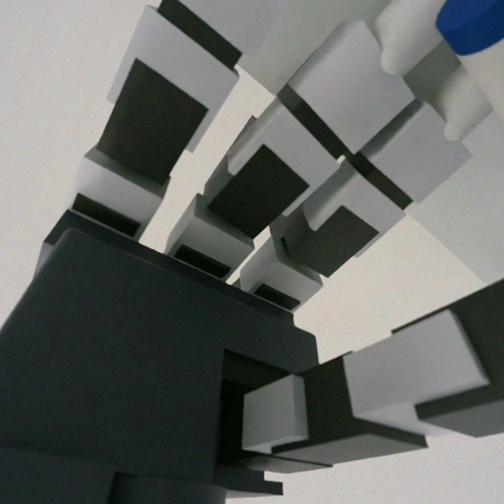

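Call:
move(
  joints={"hand_thumb_mcp":0.03,"hand_index_mcp":-0.45,"hand_middle_mcp":-0.45,"hand_speed":-0.85,"hand_current_limit":0.0},
  cameras=["wrist_camera"],
)

Scene clock: 444.70 s.
move: done
base_odometry: x=+1.322 y=+0.142 heading=-1.100
base_tilt: forward=+0.1 right=+0.3
base_status: not commanded
joint_positions: joint_1_rad=-0.031 joint_2_rad=+0.406 joint_3_rad=+3.142 joint_4_rad=-1.918 joint_5_rad=-0.020 joint_6_rad=+0.627 joint_7_rad=+0.003 hand_index_mcp=-0.448 hand_index_abd=+0.001 hand_index_pip=+0.576 hand_index_dip=+0.694 hand_middle_mcp=-0.448 hand_middle_abd=+0.100 hand_middle_pip=+0.578 hand_middle_dip=+0.698 hand_ring_mcp=-0.346 hand_ring_abd=+0.001 hand_ring_pip=+0.575 hand_ring_dip=+0.696 hand_thumb_cmc=-0.568 hand_thumb_axl=+0.677 hand_thumb_mcp=+0.033 hand_thumb_ipl=+0.170 hand_current_limit=+0.000 hand_speed=-0.850
joint_status: all done
hand_state: goal,goal,goal,goal,goal,overload,goal,goal,goal,goal,goal,goal,goal,goal,goal,goal
index_mcp_current_ma: 0
index_abd_current_ma: 0
index_pip_current_ma: 0
index_dip_current_ma: 0
middle_mcp_current_ma: 0
middle_abd_current_ma: 0
middle_pip_current_ma: 0
middle_dip_current_ma: 0
ring_mcp_current_ma: -1
ring_abd_current_ma: 0
ring_pip_current_ma: 0
ring_dip_current_ma: 0
thumb_cmc_current_ma: 0
thumb_axl_current_ma: 0
thumb_mcp_current_ma: 1
thumb_ipl_current_ma: 0
hand_goal_index_mcp: -0.450
hand_goal_index_abd: 0.000
hand_goal_index_pip: 0.576
hand_goal_index_dip: 0.696
hand_goal_middle_mcp: -0.450
hand_goal_middle_abd: 0.000
hand_goal_middle_pip: 0.576
hand_goal_middle_dip: 0.696
hand_goal_ring_mcp: -0.342
hand_goal_ring_abd: 0.000
hand_goal_ring_pip: 0.576
hand_goal_ring_dip: 0.696
hand_goal_thumb_cmc: -0.570
hand_goal_thumb_axl: 0.678
hand_goal_thumb_mcp: 0.030
hand_goal_thumb_ipl: 0.168
motor_effort: joint_1_rad=-1(1) joint_2_rad=-25(26) joint_3_rad=+0(1) joint_4_rad=+14(14) joint_5_rad=+0(1) joint_6_rad=+8(8) joint_7_rad=-1(1)
hand_pose: x=+0.8020 y=+0.0426 z=+0.7309 quat_wxyz=(+0.474, -0.533, +0.529, -0.460) (m; base frame)
hand_target: x=+0.8063 y=+0.0440 z=+0.7191 quat_wxyz=(+0.490, -0.525, +0.523, -0.459) (m; base frame)
hand_status: not commanded
pictures: wrist_camera
Images, in order (width x height): wrist_camera 504x504.

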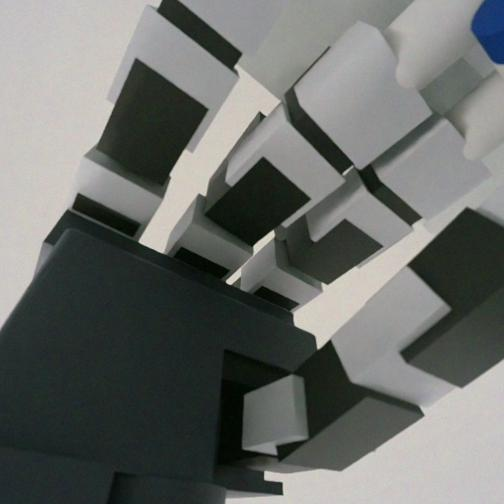

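Call:
move(
  joints={"hand_thumb_mcp":-0.06,"hand_index_mcp":-0.55,"hand_middle_mcp":-0.55},
  cameras=["wrist_camera"],
)

Scene clock: 446.40 s.
move: off_target
base_odometry: x=+1.322 y=+0.142 heading=-1.100
base_tilt: forward=+0.1 right=+0.3
base_status: not commanded
joint_positions: joint_1_rad=-0.031 joint_2_rad=+0.406 joint_3_rad=+3.142 joint_4_rad=-1.918 joint_5_rad=-0.020 joint_6_rad=+0.627 joint_7_rad=+0.003 hand_index_mcp=-0.503 hand_index_abd=-0.002 hand_index_pip=+0.588 hand_index_dip=+0.702 hand_middle_mcp=-0.509 hand_middle_abd=+0.098 hand_middle_pip=+0.585 hand_middle_dip=+0.701 hand_ring_mcp=-0.346 hand_ring_abd=+0.001 hand_ring_pip=+0.575 hand_ring_dip=+0.696 hand_thumb_cmc=-0.566 hand_thumb_axl=+0.678 hand_thumb_mcp=-0.001 hand_thumb_ipl=+0.181 hand_current_limit=+0.000 hand_speed=-0.850
joint_status: hand_index_mcp off_target (ended at -0.503, target -0.550); hand_middle_mcp off_target (ended at -0.509, target -0.550); hand_thumb_mcp off_target (ended at -0.001, target -0.060)
hand_state: blocked,goal,goal,goal,blocked,overload,goal,goal,goal,goal,goal,goal,goal,goal,blocked,goal
index_mcp_current_ma: 62
index_abd_current_ma: 0
index_pip_current_ma: 5
index_dip_current_ma: 2
middle_mcp_current_ma: 48
middle_abd_current_ma: 0
middle_pip_current_ma: 3
middle_dip_current_ma: 1
ring_mcp_current_ma: -1
ring_abd_current_ma: 0
ring_pip_current_ma: 0
ring_dip_current_ma: 0
thumb_cmc_current_ma: 1
thumb_axl_current_ma: 0
thumb_mcp_current_ma: 128
thumb_ipl_current_ma: 10
hand_goal_index_mcp: -0.550
hand_goal_index_abd: 0.000
hand_goal_index_pip: 0.576
hand_goal_index_dip: 0.696
hand_goal_middle_mcp: -0.550
hand_goal_middle_abd: 0.000
hand_goal_middle_pip: 0.576
hand_goal_middle_dip: 0.696
hand_goal_ring_mcp: -0.342
hand_goal_ring_abd: 0.000
hand_goal_ring_pip: 0.576
hand_goal_ring_dip: 0.696
hand_goal_thumb_cmc: -0.570
hand_goal_thumb_axl: 0.678
hand_goal_thumb_mcp: -0.060
hand_goal_thumb_ipl: 0.168
motor_effort: joint_1_rad=-1(1) joint_2_rad=-25(26) joint_3_rad=+0(1) joint_4_rad=+14(14) joint_5_rad=+0(1) joint_6_rad=+7(8) joint_7_rad=-1(1)
hand_pose: x=+0.8021 y=+0.0426 z=+0.7310 quat_wxyz=(+0.474, -0.532, +0.529, -0.460) (m; base frame)
hand_target: x=+0.8063 y=+0.0440 z=+0.7191 quat_wxyz=(+0.490, -0.525, +0.523, -0.459) (m; base frame)
hand_status: not commanded
pictures: wrist_camera
Images, in order (width x height): wrist_camera 504x504.

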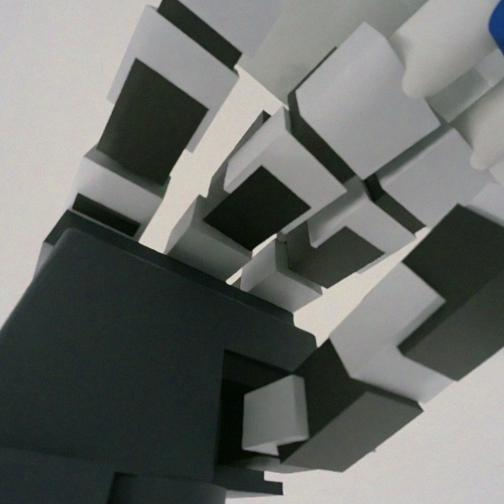

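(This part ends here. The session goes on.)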